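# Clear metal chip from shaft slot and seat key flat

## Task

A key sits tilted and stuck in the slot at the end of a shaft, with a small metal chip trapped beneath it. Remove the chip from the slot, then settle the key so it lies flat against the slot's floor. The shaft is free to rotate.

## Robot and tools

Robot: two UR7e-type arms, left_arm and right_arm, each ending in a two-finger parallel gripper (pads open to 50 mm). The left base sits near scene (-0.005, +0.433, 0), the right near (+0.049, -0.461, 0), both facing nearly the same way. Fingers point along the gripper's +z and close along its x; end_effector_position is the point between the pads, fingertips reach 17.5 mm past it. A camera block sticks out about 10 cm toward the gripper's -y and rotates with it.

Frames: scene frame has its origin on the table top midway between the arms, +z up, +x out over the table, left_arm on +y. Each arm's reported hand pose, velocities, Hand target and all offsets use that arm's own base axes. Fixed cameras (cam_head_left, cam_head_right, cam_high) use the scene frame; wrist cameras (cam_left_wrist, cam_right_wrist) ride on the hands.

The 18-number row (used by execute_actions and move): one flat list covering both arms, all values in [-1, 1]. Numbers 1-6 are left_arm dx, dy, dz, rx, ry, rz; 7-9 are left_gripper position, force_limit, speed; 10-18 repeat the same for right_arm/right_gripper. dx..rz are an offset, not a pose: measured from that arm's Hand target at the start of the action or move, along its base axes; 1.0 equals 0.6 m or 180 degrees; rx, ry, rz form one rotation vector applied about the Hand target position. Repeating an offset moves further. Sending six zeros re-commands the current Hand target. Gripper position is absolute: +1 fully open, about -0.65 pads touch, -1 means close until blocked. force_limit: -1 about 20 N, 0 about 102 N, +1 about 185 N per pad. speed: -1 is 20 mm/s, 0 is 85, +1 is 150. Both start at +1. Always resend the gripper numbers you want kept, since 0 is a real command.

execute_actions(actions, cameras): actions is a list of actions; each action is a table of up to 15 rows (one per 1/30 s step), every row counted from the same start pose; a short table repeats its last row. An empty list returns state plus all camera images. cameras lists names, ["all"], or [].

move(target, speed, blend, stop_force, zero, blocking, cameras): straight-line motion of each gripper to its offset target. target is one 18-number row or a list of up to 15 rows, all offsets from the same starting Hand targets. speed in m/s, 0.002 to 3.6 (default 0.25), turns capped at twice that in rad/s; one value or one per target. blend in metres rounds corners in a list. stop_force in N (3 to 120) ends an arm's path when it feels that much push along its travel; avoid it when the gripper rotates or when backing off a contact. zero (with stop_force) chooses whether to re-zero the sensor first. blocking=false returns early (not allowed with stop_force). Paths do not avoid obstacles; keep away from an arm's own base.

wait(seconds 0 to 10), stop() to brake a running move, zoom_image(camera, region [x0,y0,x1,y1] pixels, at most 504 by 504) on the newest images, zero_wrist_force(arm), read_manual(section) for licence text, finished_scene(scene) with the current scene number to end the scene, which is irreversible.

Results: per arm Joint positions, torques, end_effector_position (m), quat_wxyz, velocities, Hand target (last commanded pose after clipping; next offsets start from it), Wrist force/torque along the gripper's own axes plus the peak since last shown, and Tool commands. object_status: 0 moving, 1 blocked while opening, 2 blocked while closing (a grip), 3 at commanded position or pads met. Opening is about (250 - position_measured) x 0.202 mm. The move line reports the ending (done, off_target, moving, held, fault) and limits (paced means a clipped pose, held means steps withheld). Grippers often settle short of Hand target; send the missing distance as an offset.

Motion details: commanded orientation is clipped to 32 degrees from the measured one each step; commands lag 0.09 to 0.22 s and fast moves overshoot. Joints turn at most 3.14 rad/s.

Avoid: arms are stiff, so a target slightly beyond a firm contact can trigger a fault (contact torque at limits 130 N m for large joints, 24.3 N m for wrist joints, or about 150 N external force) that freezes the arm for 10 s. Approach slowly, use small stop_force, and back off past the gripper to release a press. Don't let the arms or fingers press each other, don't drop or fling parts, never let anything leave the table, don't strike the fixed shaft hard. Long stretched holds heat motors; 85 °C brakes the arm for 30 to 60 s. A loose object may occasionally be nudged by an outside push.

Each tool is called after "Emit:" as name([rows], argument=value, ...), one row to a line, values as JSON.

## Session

Emit:
execute_actions(actions=[])

Scene clock: 0.00 s.
left_arm: end_effector_position=(+0.7014, -0.1755, +0.3739) position_measured=3 object_status=3 end_effector_quat_wxyz=(-0.525, +0.815, -0.244, +0.000) | right_arm: end_effector_position=(+0.5841, +0.4192, +0.1892) position_measured=3 object_status=3 end_effector_quat_wxyz=(-0.254, +0.542, +0.800, +0.045)
Joint positions: left_arm=[-0.738 -0.865 0.688 -0.682 -0.634 1.043] | right_arm=[3.772 -2.22 -1.121 -1.467 2.085 0.226]
Joint velocities: within noise
Joint torques (N m): no reading
Motor temperatures (°C): left_arm=[23 26 27 30 32 36] | right_arm=[26 28 24 30 28 29]
Wrist force (N): no reading
Wrist torque (N m): no reading
Wrist force, peak (N): no reading
Hand target: left_arm +0.7014, -0.1755, +0.3739; -0.525, +0.815, -0.244, +0.000 | right_arm +0.5841, +0.4192, +0.1892; -0.254, +0.542, +0.800, +0.045
Tool commands: left_gripper/position=+1.0 left_gripper/force_limit=+1.0 left_gripper/speed=+1.0 right_gripper/position=+1.0 right_gripper/force_limit=+1.0 right_gripper/speed=+1.0
camera_calibration:
cam_left_wrist: T_world_to_cam=[[0.873009, -0.413576, -0.258476, -0.578335], [-0.472892, -0.588212, -0.656033, 0.489395], [0.11928, 0.694955, -0.709091, 0.434071], [0, 0, 0, 1]] pos_world=[0.684547, -0.252977, 0.47937]
cam_right_wrist: T_world_to_cam=[[-0.267064, 0.836845, 0.477877, -0.279713], [0.962226, 0.258784, 0.0845698, -0.669522], [-0.0528953, 0.482411, -0.874346, 0.121632], [0, 0, 0, 1]] pos_world=[0.575964, 0.348661, 0.296638]

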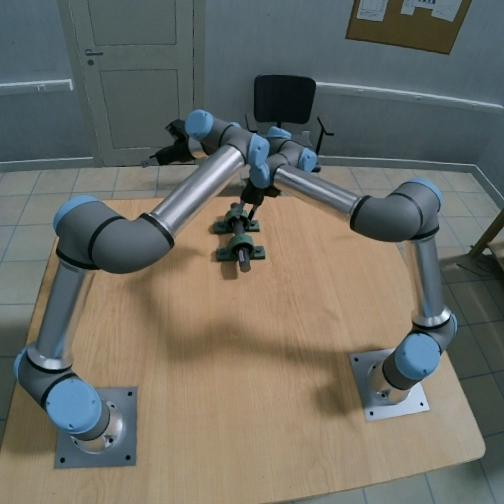

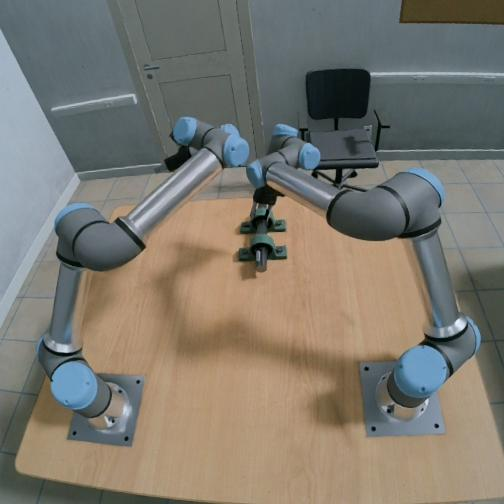

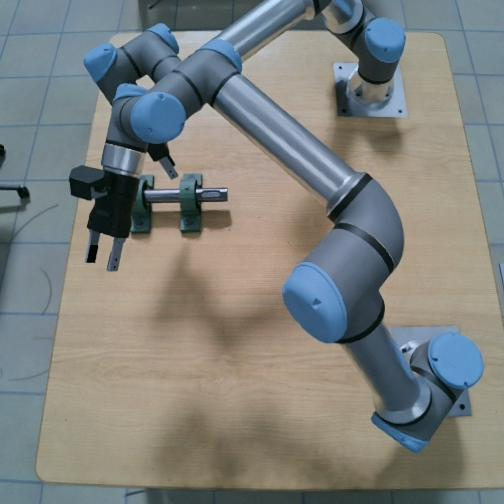

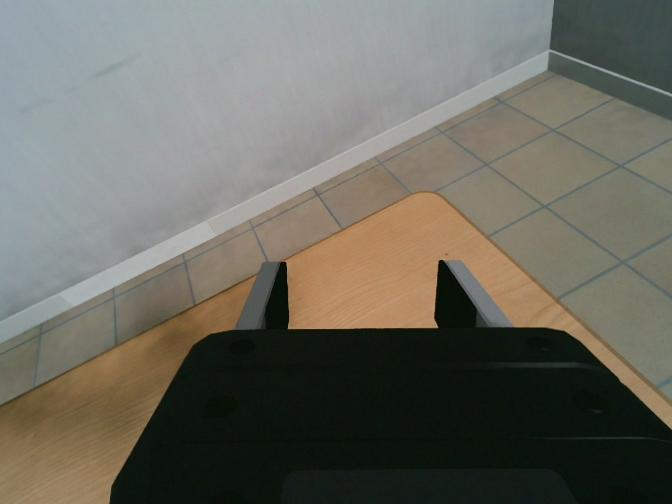

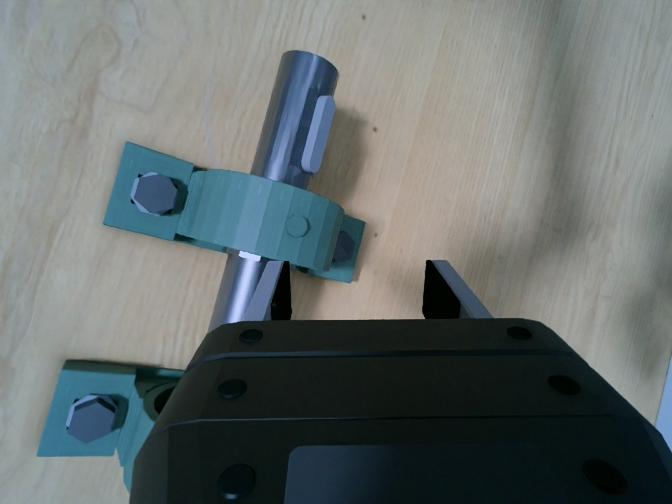

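Emit:
zoom_image(camera="cam_high", region=[110, 160, 250, 250])

Emit:
zoom_image(camera="cam_head_left", region=[190, 180, 290, 290])

Emit:
zoom_image(camera="cam_head_right", region=[210, 180, 310, 290])

Emit:
zoom_image(camera="cam_right_wrist", region=[180, 30, 420, 290])

Scaled by 3.600 from the camera's 504x504 image, which has a finer 720x720 frame.

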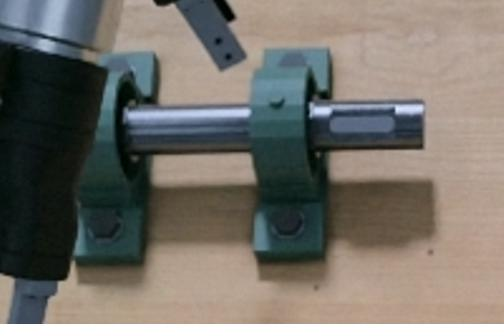

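Scaled by 4.582 from the camera's 504x504 image, which has a finer 720x720 frame.

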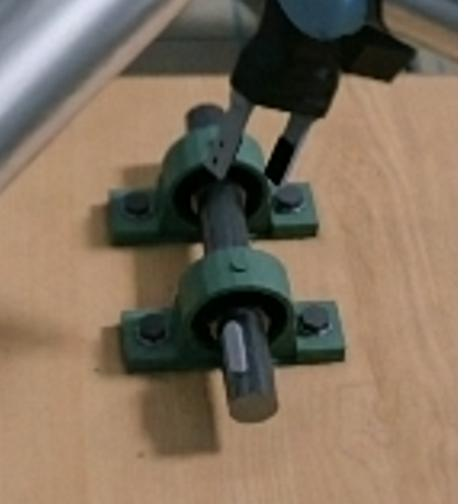

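Scaled by 4.582 from the camera's 504x504 image, which has a finer 720x720 frame.

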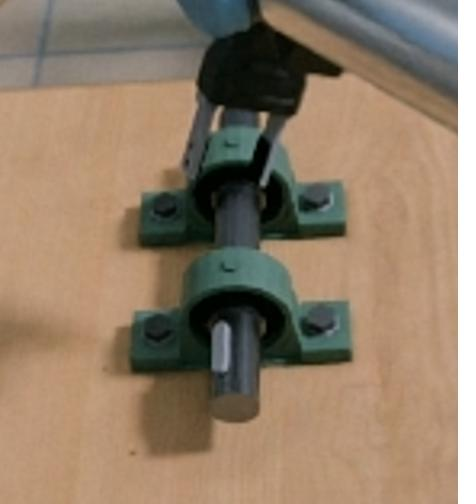

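Scaled by 1.938 from the camera's 672x504 image, which has a finer 960x720 frame.

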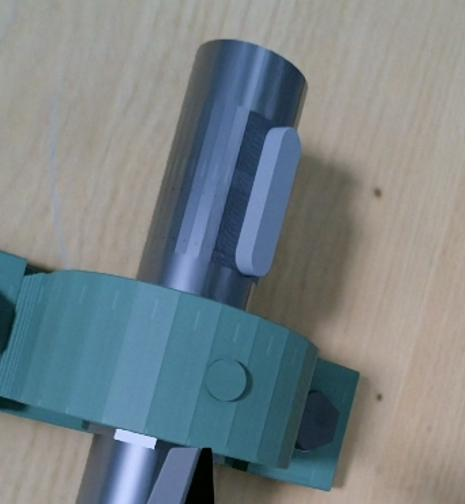

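Emit:
move(target=[0,0,0,0,0,0,1,0,-0.5,-0.14,-0.367,0.183,0,0,0,1,0,-0.5], speed=0.2)

Scene clock: 108.77 s.
left_arm: end_effector_position=(+0.7014, -0.1755, +0.3739) position_measured=3 object_status=3 end_effector_quat_wxyz=(-0.525, +0.815, -0.244, +0.000) | right_arm: end_effector_position=(+0.5002, +0.1992, +0.2989) position_measured=3 object_status=3 end_effector_quat_wxyz=(-0.254, +0.542, +0.800, +0.045)
Joint positions: left_arm=[-0.738 -0.865 0.688 -0.682 -0.634 1.043] | right_arm=[3.546 -1.807 -1.413 -1.71 2.05 -0.028]
Joint torques (N m): left_arm=[-0.92 -55.28 -25.21 -1.14 1.64 -0.2] | right_arm=[-6.55 40.8 15.54 0.45 -0.31 -1.82]
Wrist force (N): left_arm=[0.1 -0.1 0.0] | right_arm=[0.1 0.5 -0.1]
Wrist torque (N m): left_arm=[-0.02 -0.02 0.00] | right_arm=[0.07 -0.02 0.04]
Wrist force, peak (N): left_arm=[0.2 -0.3 -0.1] | right_arm=[0.8 1.4 0.8]
Hand target: left_arm +0.7014, -0.1755, +0.3739; -0.525, +0.815, -0.244, +0.000 | right_arm +0.5001, +0.1990, +0.2990; -0.254, +0.542, +0.800, +0.045
Off the commanded pose: left_arm 0.000 m, 0 deg | right_arm 0.000 m, 0 deg.
move: done

Emit:
move(target=[-0.261,-0.308,-0.19,-0.3923,-0.1396,0.6943,1,0,-0.5,0,0,0,0,0,0,1,0,-0.5], speed=0.35, cameras=["all"])

Scene clock: 136.03 s.
left_arm: end_effector_position=(+0.5448, -0.3603, +0.2599) position_measured=3 object_status=3 end_effector_quat_wxyz=(+0.183, +0.684, +0.683, -0.183) | right_arm: end_effector_position=(+0.5001, +0.1990, +0.2990) position_measured=3 object_status=3 end_effector_quat_wxyz=(-0.254, +0.542, +0.800, +0.045)
Joint positions: left_arm=[-0.628 -1.311 1.624 -2.21 -1.987 -0.696] | right_arm=[3.546 -1.807 -1.413 -1.71 2.05 -0.028]
Joint torques (N m): left_arm=[-12.79 -51.65 -14.8 -4.93 0.75 -2.98] | right_arm=[-7.88 38.66 17.22 0.01 0.15 -1.83]
Wrist force (N): left_arm=[1.6 -0.7 1.6] | right_arm=[0.2 0.2 -0.1]
Wrist torque (N m): left_arm=[-0.04 -0.32 -0.06] | right_arm=[0.03 -0.05 0.03]
Wrist force, peak (N): left_arm=[1.8 -1.3 1.9] | right_arm=[0.5 0.4 0.1]
Hand target: left_arm +0.5448, -0.3603, +0.2599; +0.183, +0.683, +0.683, -0.183 | right_arm +0.5001, +0.1990, +0.2990; -0.254, +0.542, +0.800, +0.045
Off the commanded pose: left_arm 0.000 m, 0 deg | right_arm 0.000 m, 0 deg.
elbow stopped short (left arm): the move would have taken joint 3 (elbow) straighter than the controller allows.
move: done
camera_calibration:
cam_left_wrist: T_world_to_cam=[[0.011013, 0.873442, -0.486804, 0.445286], [0.943938, 0.151554, 0.293278, -0.520257], [0.329938, -0.462743, -0.822806, -0.00204925], [0, 0, 0, 1]] pos_world=[0.486862, -0.311033, 0.367661]
cam_right_wrist: T_world_to_cam=[[-0.267064, 0.836845, 0.477877, -0.170344], [0.962226, 0.258784, 0.0845698, -0.540996], [-0.0528953, 0.482411, -0.874346, 0.319419], [0, 0, 0, 1]] pos_world=[0.491964, 0.128461, 0.406438]

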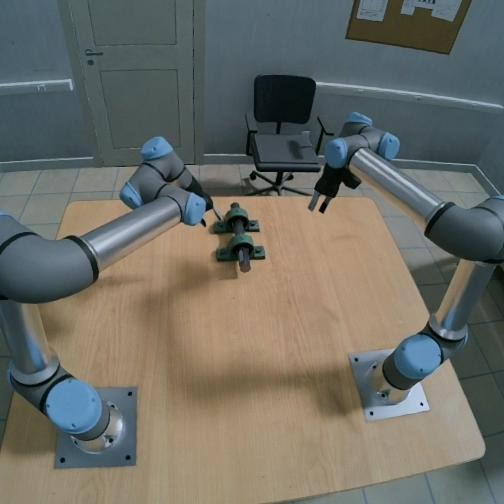

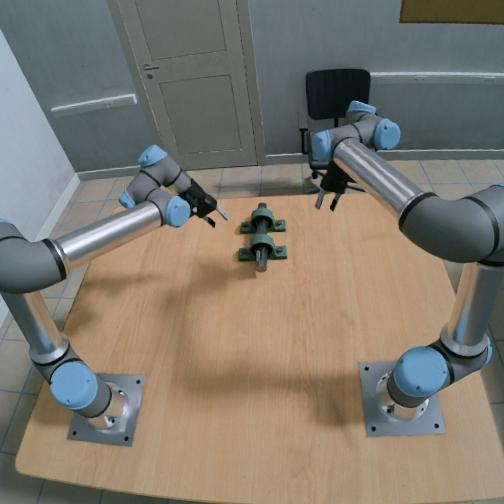

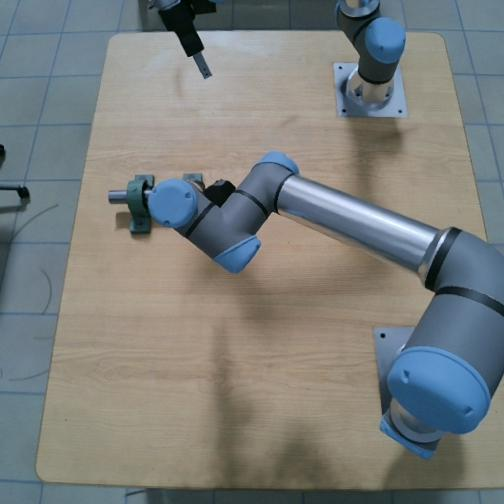

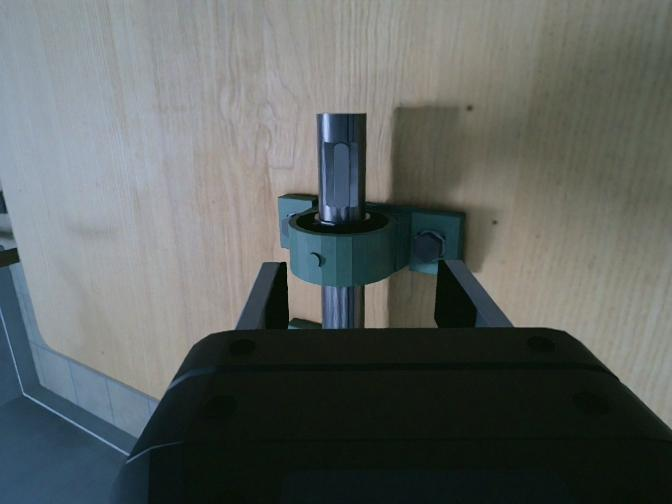

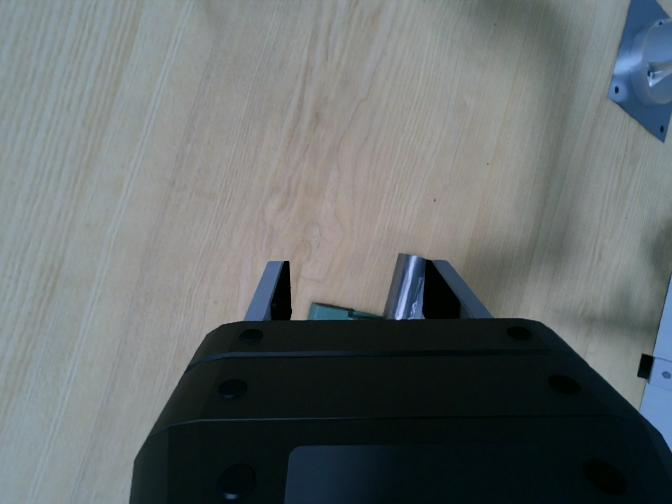

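Emit:
zoom_image(camera="cam_left_wrist", region=[270, 90, 450, 250])

Scaled by 2.800 from the camera's 672x504 image, which has a finer 960x720 frame.

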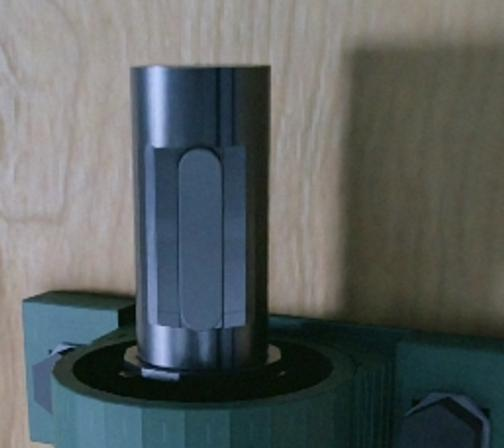

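Emit:
move([
  [0,0,0,0,0,0,1,0,-0.5,0.0,0.15,-0.05,0.1475,0.4482,-0.3946,1,0,-0.5],
], speed=0.35, cameras=["cam_head_right"])

Scene clock: 199.67 s.
left_arm: end_effector_position=(+0.5448, -0.3603, +0.2599) position_measured=3 object_status=3 end_effector_quat_wxyz=(+0.183, +0.683, +0.683, -0.183) | right_arm: end_effector_position=(+0.5006, +0.2262, +0.2898) position_measured=3 object_status=3 end_effector_quat_wxyz=(-0.442, +0.659, +0.607, +0.030)
Joint positions: left_arm=[-0.628 -1.311 1.624 -2.21 -1.987 -0.696] | right_arm=[3.458 -1.914 -1.417 -1.813 2.409 0.204]
Joint torques (N m): left_arm=[-13.89 -52.46 -11.84 -4.76 0.83 -3.09] | right_arm=[7.83 44.09 41.75 4.01 0.16 -2.51]
Wrist force (N): left_arm=[1.7 -0.8 1.5] | right_arm=[0.5 0.3 -1.1]
Wrist torque (N m): left_arm=[-0.05 -0.32 -0.06] | right_arm=[-0.03 0.02 0.18]
Wrist force, peak (N): left_arm=[1.7 -0.7 1.8] | right_arm=[-2.4 2.9 0.2]
Hand target: left_arm +0.5448, -0.3603, +0.2599; +0.183, +0.683, +0.683, -0.183 | right_arm +0.5006, +0.2261, +0.2898; -0.442, +0.659, +0.607, +0.030 (not the last commanded pose)
Off the commanded pose: left_arm 0.000 m, 0 deg | right_arm 0.066 m, 77 deg.
move: held (right_arm; a check stopped the path); limits=held
pose unreachable (right arm): on one or more control steps of this call, first in action 0 (counted from 0), this arm could not follow its commanded pose, so it was not sent that pose on those steps. It may still have moved: this result reports where it is.
cause: moving toward the commanded pose would bring two parts of the arm too close to each other (its gripper and another part of the arm, with joints 4 (wrist 1) to 6 (wrist 3) between them, 9 mm apart when it was first held).
Images, in order (width x height): cam_head_right 504x504.

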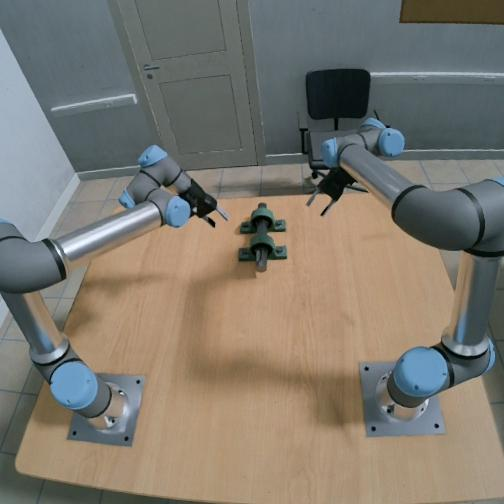

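Emit:
move(target=[0,0,0,0,0,0,1,0,-0.5,-0.05,0.03,-0.02,-0.0222,-0.3258,0.4856,1,0,-0.5], speed=0.5)

Emit:
move(target=[0,0,0,0,0,0,1,0,-0.5,-0.02,0.02,-0.02,0,0,0.5,1,0,-0.5], speed=0.5, cameras=["all"])

Scene clock: 462.23 s.
left_arm: end_effector_position=(+0.5448, -0.3603, +0.2599) position_measured=3 object_status=3 end_effector_quat_wxyz=(+0.183, +0.683, +0.683, -0.183) | right_arm: end_effector_position=(+0.4706, +0.2441, +0.2778) position_measured=3 object_status=3 end_effector_quat_wxyz=(+0.001, -0.001, +1.000, +0.000)
Joint positions: left_arm=[-0.628 -1.311 1.624 -2.21 -1.987 -0.696] | right_arm=[3.875 -1.627 -1.642 -1.441 1.57 -0.839]
Joint torques (N m): left_arm=[-13.64 -52.34 -11.57 -4.8 0.81 -3.15] | right_arm=[8.32 33.15 16.95 5.09 -1.17 -2.04]
Wrist force (N): left_arm=[1.6 -0.8 1.4] | right_arm=[0.4 1.0 1.0]
Wrist torque (N m): left_arm=[-0.06 -0.30 -0.06] | right_arm=[0.23 0.05 0.12]
Wrist force, peak (N): left_arm=[1.8 -1.0 1.8] | right_arm=[0.5 0.9 1.2]
Hand target: left_arm +0.5448, -0.3603, +0.2599; +0.183, +0.683, +0.683, -0.183 | right_arm +0.4706, +0.2441, +0.2778; +0.001, -0.001, +1.000, +0.000
Off the commanded pose: left_arm 0.000 m, 0 deg | right_arm 0.000 m, 0 deg.
move: done

Scene clock: 464.63 s.
left_arm: end_effector_position=(+0.5448, -0.3603, +0.2599) position_measured=3 object_status=3 end_effector_quat_wxyz=(+0.183, +0.683, +0.683, -0.183) | right_arm: end_effector_position=(+0.4586, +0.2561, +0.2657) position_measured=3 object_status=3 end_effector_quat_wxyz=(+0.000, +0.708, -0.707, -0.001)
Joint positions: left_arm=[-0.628 -1.311 1.624 -2.21 -1.987 -0.696] | right_arm=[3.907 -1.62 -1.681 -1.411 1.572 -2.378]
Joint torques (N m): left_arm=[-12.86 -52.51 -11.47 -4.73 0.74 -3.11] | right_arm=[-8.33 20.56 25.47 5.11 1.58 -2.08]
Wrist force (N): left_arm=[1.8 -0.8 1.7] | right_arm=[0.6 0.7 0.8]
Wrist torque (N m): left_arm=[-0.05 -0.34 -0.06] | right_arm=[0.20 0.03 0.11]
Wrist force, peak (N): left_arm=[1.9 -0.8 1.5] | right_arm=[0.1 1.1 1.2]
Hand target: left_arm +0.5448, -0.3603, +0.2599; +0.183, +0.683, +0.683, -0.183 | right_arm +0.4586, +0.2561, +0.2658; +0.000, +0.708, -0.706, -0.001
Off the commanded pose: left_arm 0.000 m, 0 deg | right_arm 0.000 m, 0 deg.
move: done
camera_calibration:
cam_left_wrist: T_world_to_cam=[[0.0108487, 0.873416, -0.486854, 0.445376], [0.943909, 0.151749, 0.29327, -0.520179], [0.330026, -0.462728, -0.822779, -0.00209706], [0, 0, 0, 1]] pos_world=[0.486863, -0.311032, 0.367661]
cam_right_wrist: T_world_to_cam=[[-0.00496287, -0.99966, 0.0255976, 0.257016], [-0.944679, 0.013082, 0.327736, 0.359761], [-0.327959, -0.022555, -0.944423, 0.534722], [0, 0, 0, 1]] pos_world=[0.516501, 0.264282, 0.380519]

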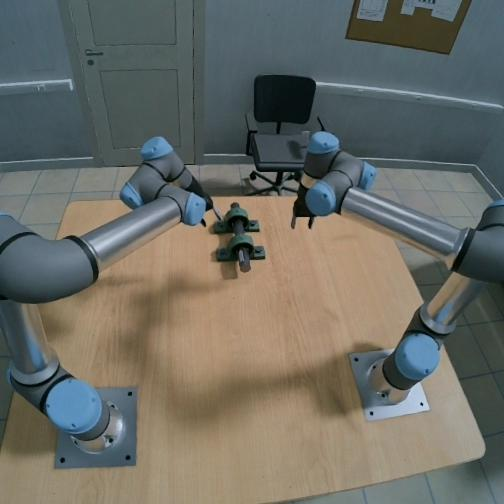

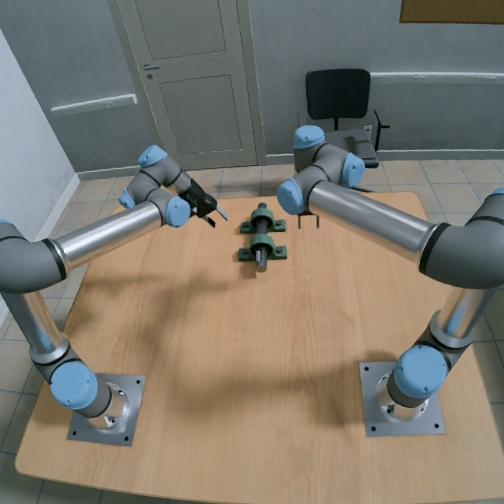

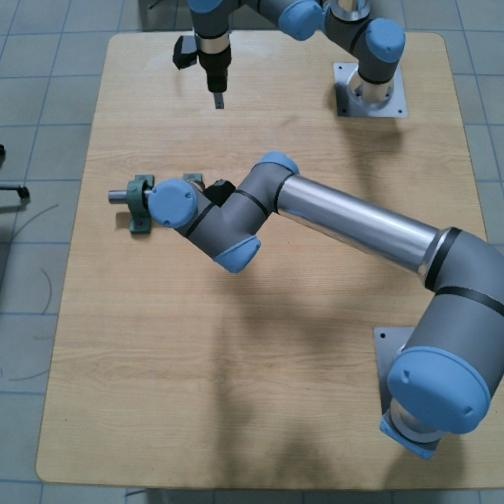

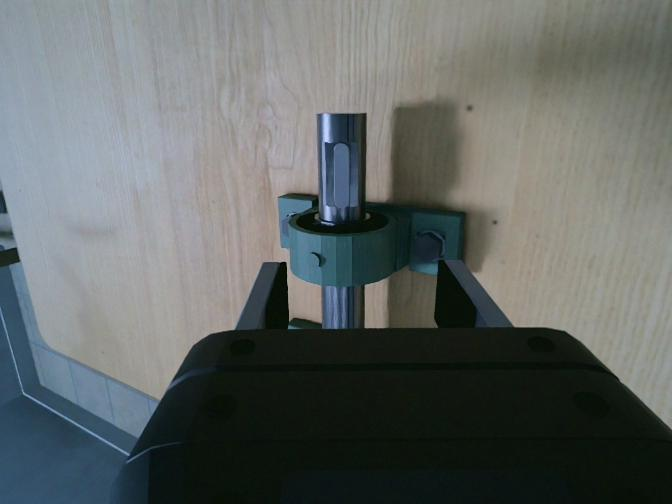

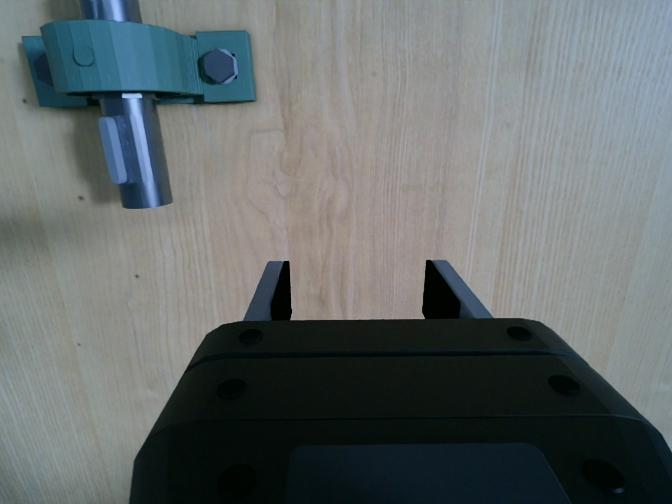

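Emit:
move(target=[0,0,0,0,0,0,1,0,-0.5,-0.0027,0.135,-0.2763,0.3333,0,0,1,0,-0.5], speed=0.3, cameras=["all"])

Scene clock: 480.10 s.
left_arm: end_effector_position=(+0.5448, -0.3603, +0.2599) position_measured=3 object_status=3 end_effector_quat_wxyz=(+0.183, +0.683, +0.683, -0.183) | right_arm: end_effector_position=(+0.4570, +0.3371, +0.1000) position_measured=3 object_status=3 end_effector_quat_wxyz=(-0.354, +0.613, -0.611, -0.354)
Joint positions: left_arm=[-0.628 -1.311 1.624 -2.21 -1.987 -0.696] | right_arm=[3.67 -2.123 -2.187 0.317 2.417 -2.28]
Joint torques (N m): left_arm=[-13.99 -52.29 -11.7 -4.64 0.71 -3.16] | right_arm=[5.94 28.85 27.51 5.15 2.86 1.12]
Wrist force (N): left_arm=[1.7 -0.8 1.5] | right_arm=[1.3 2.9 0.8]
Wrist torque (N m): left_arm=[-0.06 -0.32 -0.06] | right_arm=[0.84 0.53 0.33]
Wrist force, peak (N): left_arm=[1.9 -0.6 1.6] | right_arm=[1.9 2.6 1.5]
Hand target: left_arm +0.5448, -0.3603, +0.2599; +0.183, +0.683, +0.683, -0.183 | right_arm +0.4570, +0.3371, +0.1000; -0.354, +0.613, -0.611, -0.354
Off the commanded pose: left_arm 0.000 m, 0 deg | right_arm 0.000 m, 0 deg.
move: done
camera_calibration:
cam_left_wrist: T_world_to_cam=[[0.0108487, 0.873416, -0.486854, 0.445376], [0.943909, 0.151749, 0.29327, -0.520179], [0.330026, -0.462728, -0.822779, -0.00209706], [0, 0, 0, 1]] pos_world=[0.486863, -0.311032, 0.367661]
cam_right_wrist: T_world_to_cam=[[-0.00476398, -0.522087, -0.852879, 0.269052], [-0.94468, -0.277365, 0.175065, 0.524681], [-0.327958, 0.806532, -0.491884, 0.054774], [0, 0, 0, 1]] pos_world=[0.514901, 0.24182, 0.164558]

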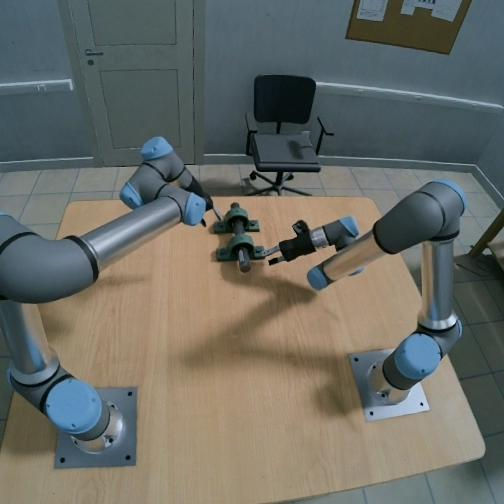

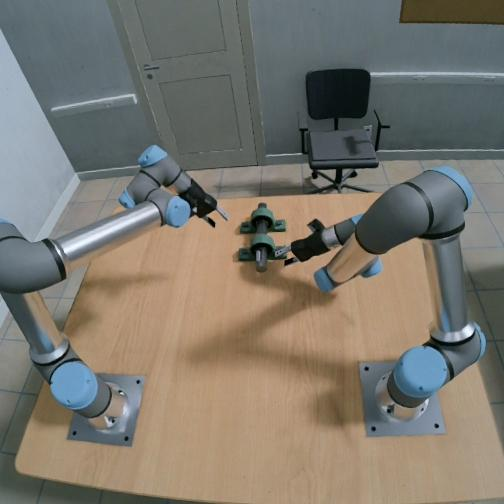

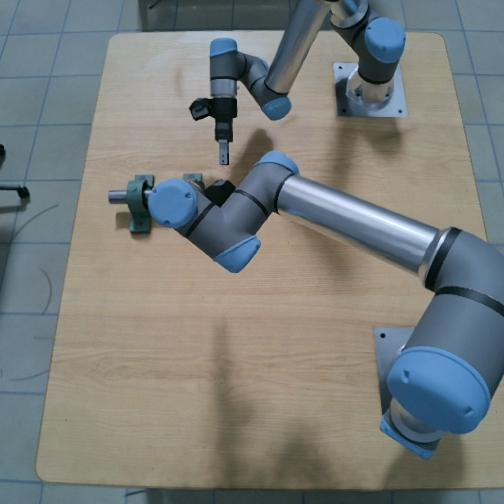

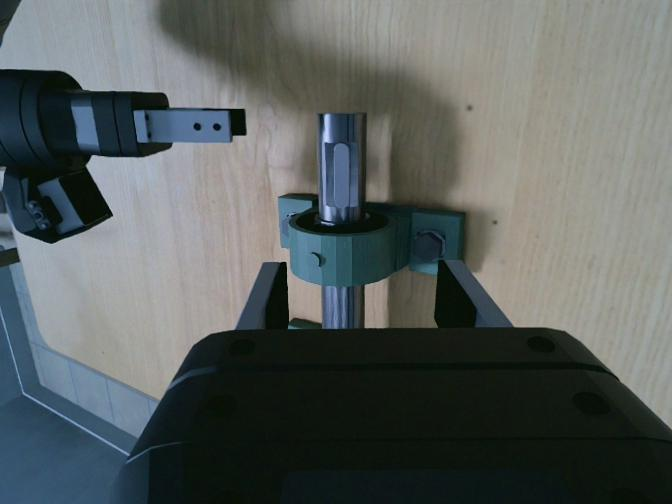

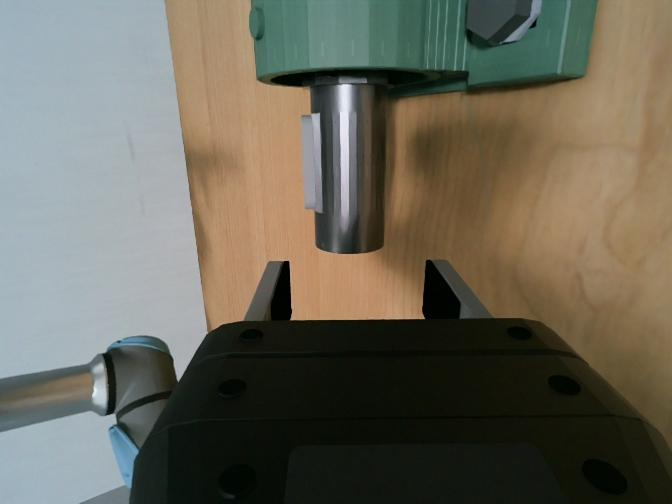

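Emit:
zoom_image(camera="cam_right_wrist", region=[270, 80, 430, 270])

Emit:
zoom_image(camera="cam_left_wrist", region=[290, 100, 400, 230])

Scaled by 2.653 from the camera's 672x504 image, which has a finer 960x720 frame.

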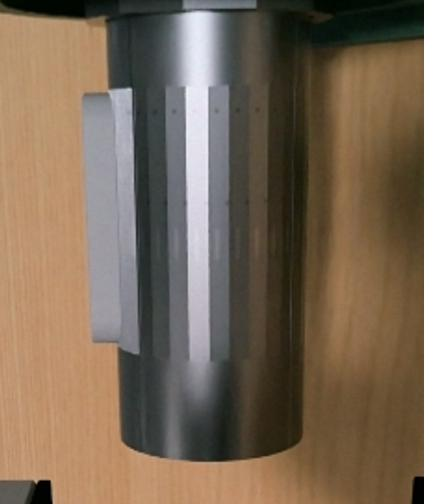

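Scaled by 3.877 from the camera's 672x504 image, which has a finer 960x720 frame.

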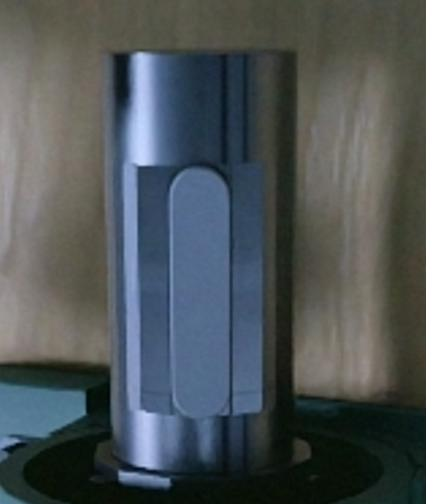

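Emit:
move(target=[-0.006,-0.1565,-0.2533,0.01667,0,0,-0.12,-0.5,-0.5,0,0,0,0,0,0,1,0,-0.5], speed=0.15, cameras=["cam_left_wrist","cam_right_wrist"])

Emit:
zoom_image(camera="cam_left_wrist", region=[260, 60, 480, 330])

Emit:
zoom_image(camera="cam_right_wrist", region=[240, 80, 430, 270])

Scene clock: 521.53 s.
left_arm: end_effector_position=(+0.5412, -0.4542, +0.1081) position_measured=171 object_status=3 end_effector_quat_wxyz=(+0.165, +0.688, +0.687, -0.165) | right_arm: end_effector_position=(+0.4570, +0.3371, +0.1000) position_measured=3 object_status=3 end_effector_quat_wxyz=(-0.354, +0.613, -0.611, -0.354)
Joint positions: left_arm=[-0.767 -1.056 1.672 -2.526 -1.904 -0.823] | right_arm=[3.67 -2.123 -2.187 0.317 2.417 -2.28]
Joint torques (N m): left_arm=[-14.49 -33.64 -37.55 -4.62 0.9 -2.91] | right_arm=[6.77 29.52 14.2 5.4 1.69 1.18]
Wrist force (N): left_arm=[1.8 -0.7 1.9] | right_arm=[1.2 2.6 0.7]
Wrist torque (N m): left_arm=[-0.01 -0.29 -0.05] | right_arm=[0.80 0.56 0.32]
Wrist force, peak (N): left_arm=[1.4 -0.7 3.2] | right_arm=[1.1 3.0 0.7]
Hand target: left_arm +0.5412, -0.4542, +0.1079; +0.165, +0.688, +0.687, -0.165 | right_arm +0.4570, +0.3371, +0.1000; -0.354, +0.613, -0.611, -0.354
Off the commanded pose: left_arm 0.000 m, 0 deg | right_arm 0.000 m, 0 deg.
move: done
camera_calibration:
cam_left_wrist: T_world_to_cam=[[0.0109341, 0.897697, -0.440478, 0.459372], [0.943904, 0.136126, 0.300858, -0.465918], [0.33004, -0.419058, -0.845851, -0.146963], [0, 0, 0, 1]] pos_world=[0.483262, -0.410539, 0.218209]
cam_right_wrist: T_world_to_cam=[[-0.0047328, -0.522032, -0.852913, 0.268943], [-0.94469, -0.277369, 0.175008, 0.524714], [-0.327931, 0.806566, -0.491845, 0.054696], [0, 0, 0, 1]] pos_world=[0.514901, 0.24182, 0.164458]
Images, in order (width x height): cam_left_wrist 672x504, cam_right_wrist 672x504.

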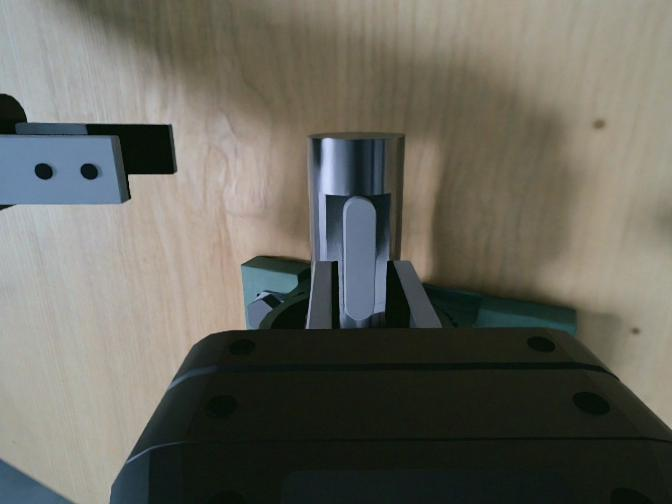

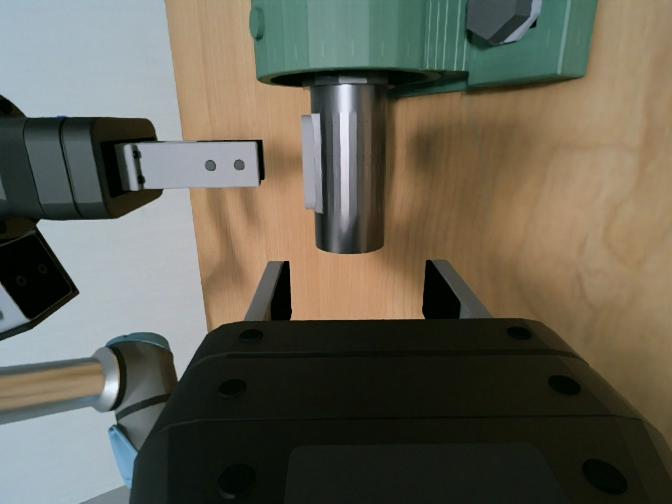

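Scaled by 1.867 from the camera's 672x504 image, which has a finer 960x720 frame.

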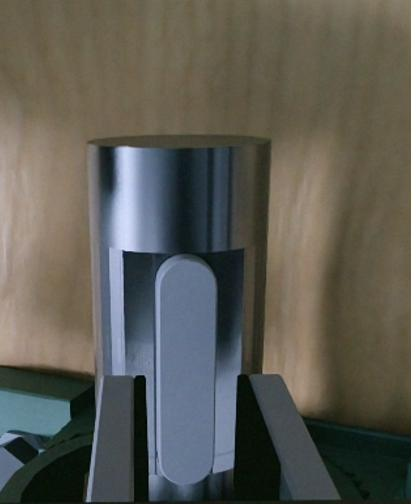

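Scaled by 2.653 from the camera's 672x504 image, which has a finer 960x720 frame.

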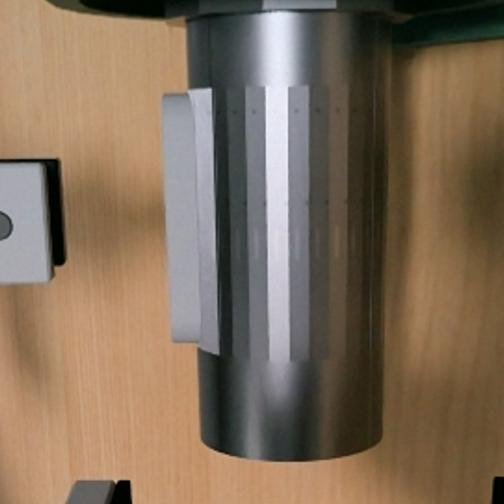

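Emit:
move(target=[0,-0.02043,-0.0401,0,0,0,-0.12,-0.5,-0.5,0,0,0,0,0,0,1,0,-0.5], speed=0.03, stop_force=15, cameras=["cam_left_wrist","cam_right_wrist"])

Emit:
zoom_image(camera="cam_left_wrist", region=[260, 60, 480, 330])

Emit:
zoom_image(camera="cam_right_wrist", region=[240, 80, 430, 270])

Scene clock: 554.20 s.
left_arm: end_effector_position=(+0.5412, -0.4665, +0.0839) position_measured=171 object_status=3 end_effector_quat_wxyz=(+0.165, +0.688, +0.687, -0.165) | right_arm: end_effector_position=(+0.4570, +0.3371, +0.1000) position_measured=3 object_status=3 end_effector_quat_wxyz=(-0.354, +0.613, -0.611, -0.354)
Joint positions: left_arm=[-0.781 -1.008 1.669 -2.575 -1.899 -0.837] | right_arm=[3.67 -2.123 -2.187 0.317 2.417 -2.28]
Joint torques (N m): left_arm=[-13.02 -33.15 -37.21 -4.91 0.95 -3.09] | right_arm=[7.52 29.47 3.32 5.26 0.64 1.22]
Wrist force (N): left_arm=[1.7 -0.3 1.8] | right_arm=[1.1 3.0 0.7]
Wrist torque (N m): left_arm=[0.04 -0.28 -0.05] | right_arm=[0.86 0.57 0.32]
Wrist force, peak (N): left_arm=[1.9 -0.8 2.0] | right_arm=[1.1 3.0 0.7]
Hand target: left_arm +0.5412, -0.4665, +0.0839; +0.165, +0.688, +0.687, -0.165 | right_arm +0.4570, +0.3371, +0.1000; -0.354, +0.613, -0.611, -0.354
Off the commanded pose: left_arm 0.000 m, 0 deg | right_arm 0.000 m, 0 deg.
move: done
camera_calibration:
cam_left_wrist: T_world_to_cam=[[0.0109341, 0.897697, -0.440478, 0.459843], [0.943904, 0.136126, 0.300858, -0.456949], [0.33004, -0.419058, -0.845851, -0.172629], [0, 0, 0, 1]] pos_world=[0.483262, -0.422939, 0.194009]
cam_right_wrist: T_world_to_cam=[[-0.0047328, -0.522032, -0.852913, 0.268943], [-0.94469, -0.277369, 0.175008, 0.524714], [-0.327931, 0.806566, -0.491845, 0.054696], [0, 0, 0, 1]] pos_world=[0.514901, 0.24182, 0.164458]
Images, in order (width x height): cam_left_wrist 672x504, cam_right_wrist 672x504.

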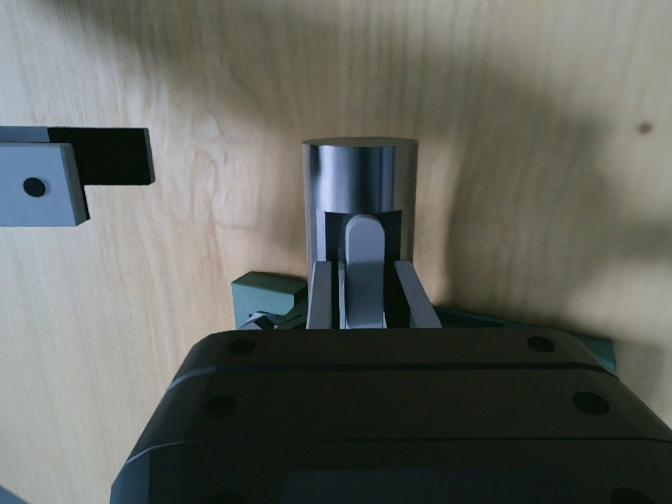

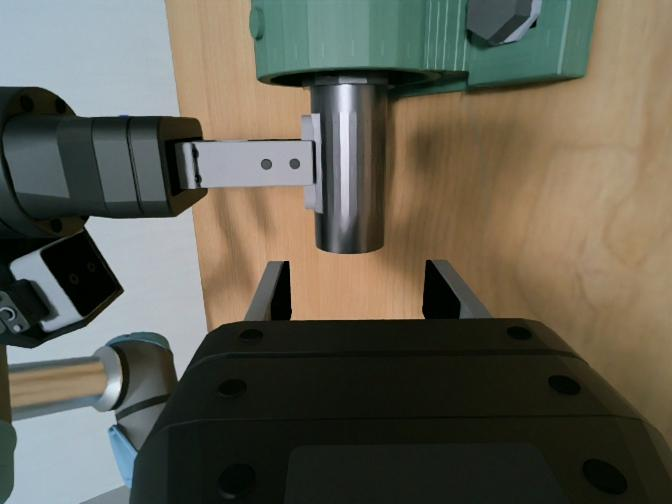

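Scaled by 1.867 from the camera's 672x504 image, which has a finer 960x720 frame.

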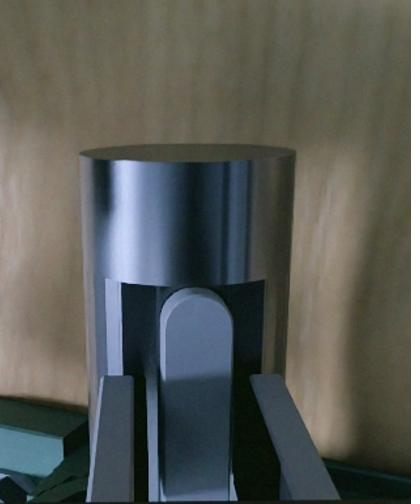

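Scaled by 2.653 from the camera's 672x504 image, which has a finer 960x720 frame.

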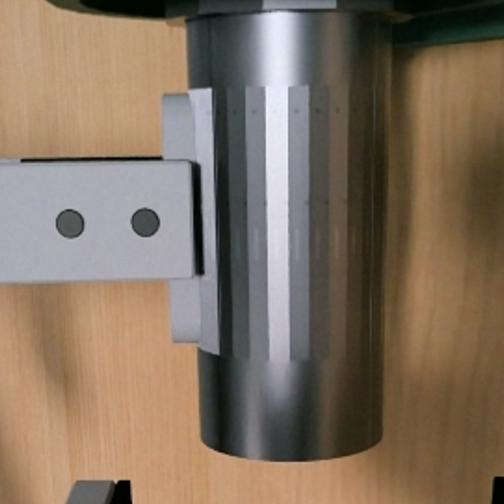

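Emit:
move(target=[0,-0.0019,-0.0057,0,0,0,-0.12,-0.5,-0.5,0,0,0,0,0,0,1,0,-0.5], speed=0.006, stop_force=6, cameras=["cam_left_wrist","cam_right_wrist"])

Emit:
zoom_image(camera="cam_left_wrist", region=[300, 190, 430, 330])

Emit:
zoom_image(camera="cam_right_wrist", region=[270, 100, 370, 230])

Scene clock: 572.90 s.
left_arm: end_effector_position=(+0.5413, -0.4672, +0.0821) position_measured=171 object_status=3 end_effector_quat_wxyz=(+0.165, +0.688, +0.687, -0.165) | right_arm: end_effector_position=(+0.4570, +0.3371, +0.1000) position_measured=3 object_status=3 end_effector_quat_wxyz=(-0.354, +0.613, -0.611, -0.354)
Joint positions: left_arm=[-0.782 -1.005 1.669 -2.579 -1.899 -0.838] | right_arm=[3.67 -2.123 -2.187 0.317 2.417 -2.28]
Joint torques (N m): left_arm=[2.02 -58.2 -7.4 -2.23 -0.38 1.55] | right_arm=[7.17 28.42 4.72 5.41 0.49 1.15]
Wrist force (N): left_arm=[3.6 -2.7 -5.4] | right_arm=[1.0 2.7 0.9]
Wrist torque (N m): left_arm=[-0.01 -0.21 -0.06] | right_arm=[0.81 0.59 0.32]
Wrist force, peak (N): left_arm=[3.3 -4.5 -12.1] | right_arm=[1.1 3.0 0.7]
Hand target: left_arm +0.5413, -0.4672, +0.0821; +0.165, +0.688, +0.687, -0.165 (not the last commanded pose) | right_arm +0.4570, +0.3371, +0.1000; -0.354, +0.613, -0.611, -0.354
Off the commanded pose: left_arm 0.002 m, 0 deg | right_arm 0.000 m, 0 deg.
move: contact (left_arm)
camera_calibration:
cam_left_wrist: T_world_to_cam=[[0.0109355, 0.897635, -0.440604, 0.459586], [0.943868, 0.136213, 0.300931, -0.456286], [0.330143, -0.419162, -0.845759, -0.174513], [0, 0, 0, 1]] pos_world=[0.483262, -0.423538, 0.19221]
cam_right_wrist: T_world_to_cam=[[-0.0047328, -0.522032, -0.852913, 0.268943], [-0.94469, -0.277369, 0.175008, 0.524714], [-0.327931, 0.806566, -0.491845, 0.054696], [0, 0, 0, 1]] pos_world=[0.514901, 0.24182, 0.164458]
Images, in order (width x height): cam_left_wrist 672x504, cam_right_wrist 672x504.

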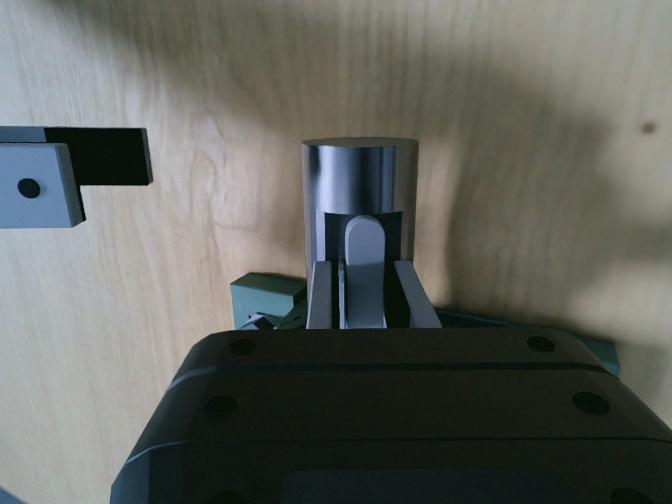

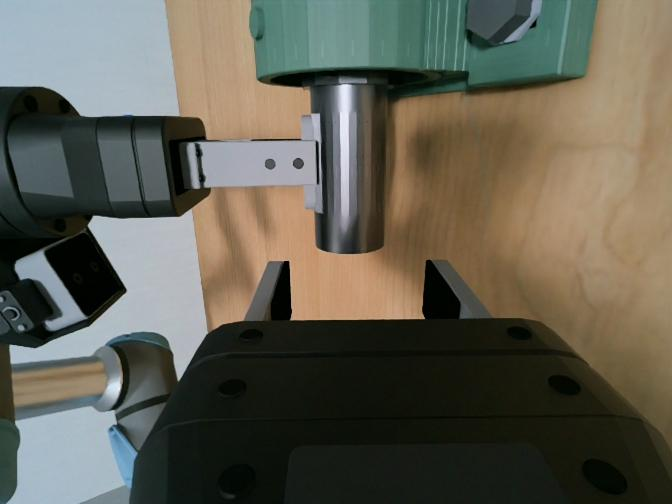

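Scaled by 3.600 from the camera's 672x504 image, which has a finer 960x720 frame.

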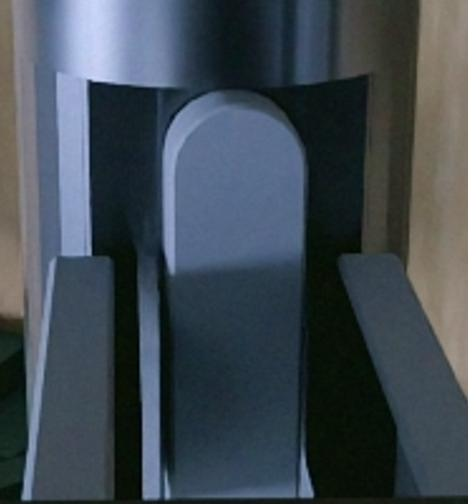

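Scaled by 3.877 from the camera's 672x504 image, which has a finer 960x720 frame.

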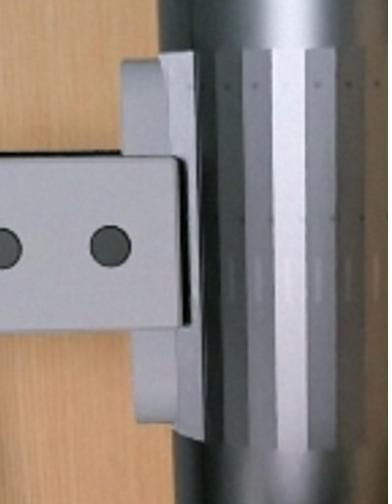

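Emit:
execute_actions([
  [[0,0.0003,0.0006,0,0,0,-0.12,-0.5,-0.5,0,0,0,0,0,0,1,0,-0.5]],
  [[0,0,0,0,0,0,-1,0.3,-1,0,0,0,0,0,0,1,0,-0.5]],
  [[0,0,0,0,0,0,-1,0.3,-1,0,0,0,0,0,0,1,0,-0.5]],
], cameras=["cam_left_wrist","cam_right_wrist"])

Emit:
zoom_image(camera="cam_left_wrist", region=[300, 190, 430, 330])

Emit:
zoom_image(camera="cam_right_wrist", region=[270, 100, 370, 230])

Scene clock: 586.77 s.
left_arm: end_effector_position=(+0.5413, -0.4670, +0.0825) position_measured=199 object_status=2 end_effector_quat_wxyz=(+0.165, +0.688, +0.687, -0.165) | right_arm: end_effector_position=(+0.4570, +0.3371, +0.1000) position_measured=3 object_status=3 end_effector_quat_wxyz=(-0.354, +0.613, -0.611, -0.354)
Joint positions: left_arm=[-0.781 -1.006 1.669 -2.578 -1.899 -0.838] | right_arm=[3.67 -2.123 -2.187 0.317 2.417 -2.28]
Joint torques (N m): left_arm=[-19.86 -21.04 -20.5 -5.32 0.02 1.97] | right_arm=[7.14 28.67 4.03 5.28 0.59 0.85]
Wrist force (N): left_arm=[9.1 -8.4 -22.5] | right_arm=[1.0 2.7 0.6]
Wrist torque (N m): left_arm=[-0.04 -0.11 -0.29] | right_arm=[0.81 0.57 0.32]
Wrist force, peak (N): left_arm=[9.1 -8.4 -22.5] | right_arm=[1.2 3.1 0.3]
Hand target: left_arm +0.5413, -0.4670, +0.0825; +0.165, +0.688, +0.687, -0.165 | right_arm +0.4570, +0.3371, +0.1000; -0.354, +0.613, -0.611, -0.354
Off the commanded pose: left_arm 0.000 m, 0 deg | right_arm 0.000 m, 0 deg.
camera_calibration:
cam_left_wrist: T_world_to_cam=[[0.0108509, 0.897623, -0.44063, 0.459624], [0.943838, 0.136333, 0.300971, -0.456376], [0.330231, -0.419149, -0.845732, -0.174133], [0, 0, 0, 1]] pos_world=[0.483262, -0.423338, 0.19261]
cam_right_wrist: T_world_to_cam=[[-0.0047328, -0.522032, -0.852913, 0.268943], [-0.94469, -0.277369, 0.175008, 0.524714], [-0.327931, 0.806566, -0.491845, 0.054696], [0, 0, 0, 1]] pos_world=[0.514901, 0.24182, 0.164458]
Images, in order (width x height): cam_left_wrist 672x504, cam_right_wrist 672x504.

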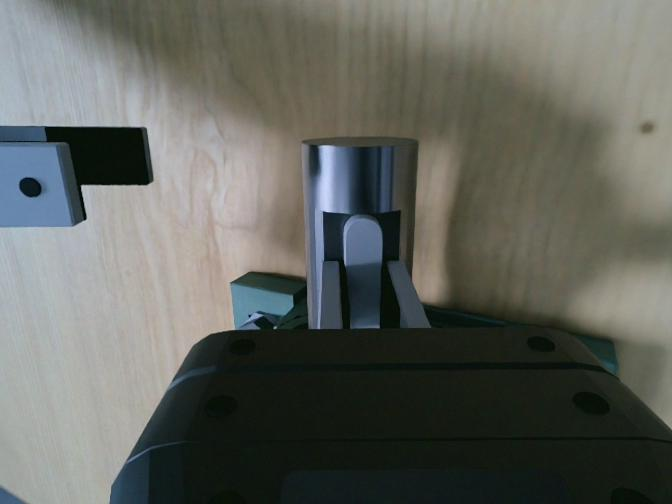

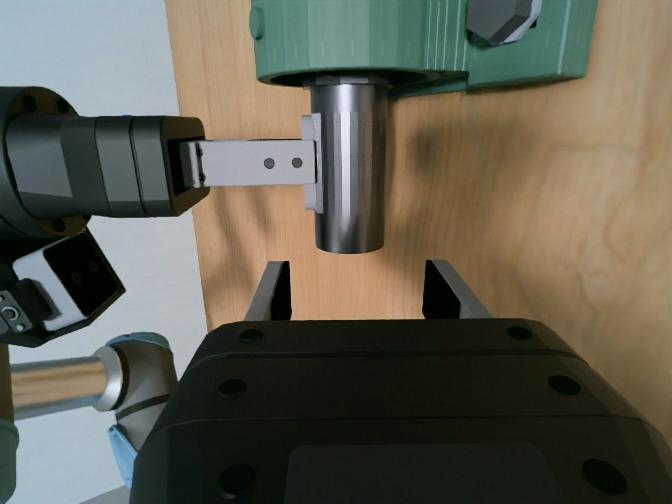

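Scaled by 3.600 from the camera's 672x504 image, which has a finer 960x720 frame.

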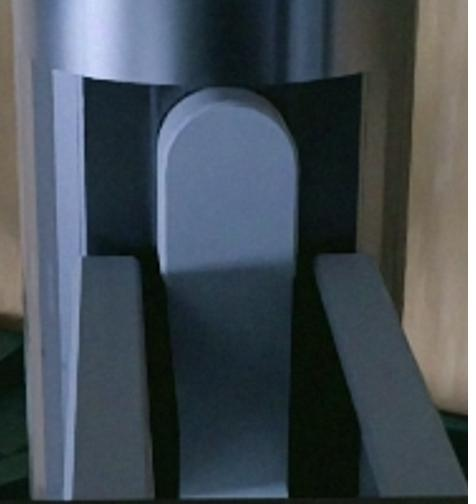

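Scaled by 3.877 from the camera's 672x504 image, which has a finer 960x720 frame.

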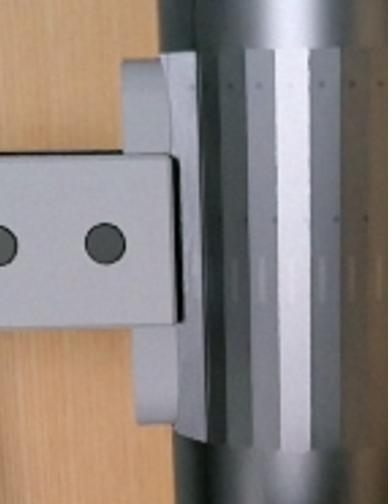

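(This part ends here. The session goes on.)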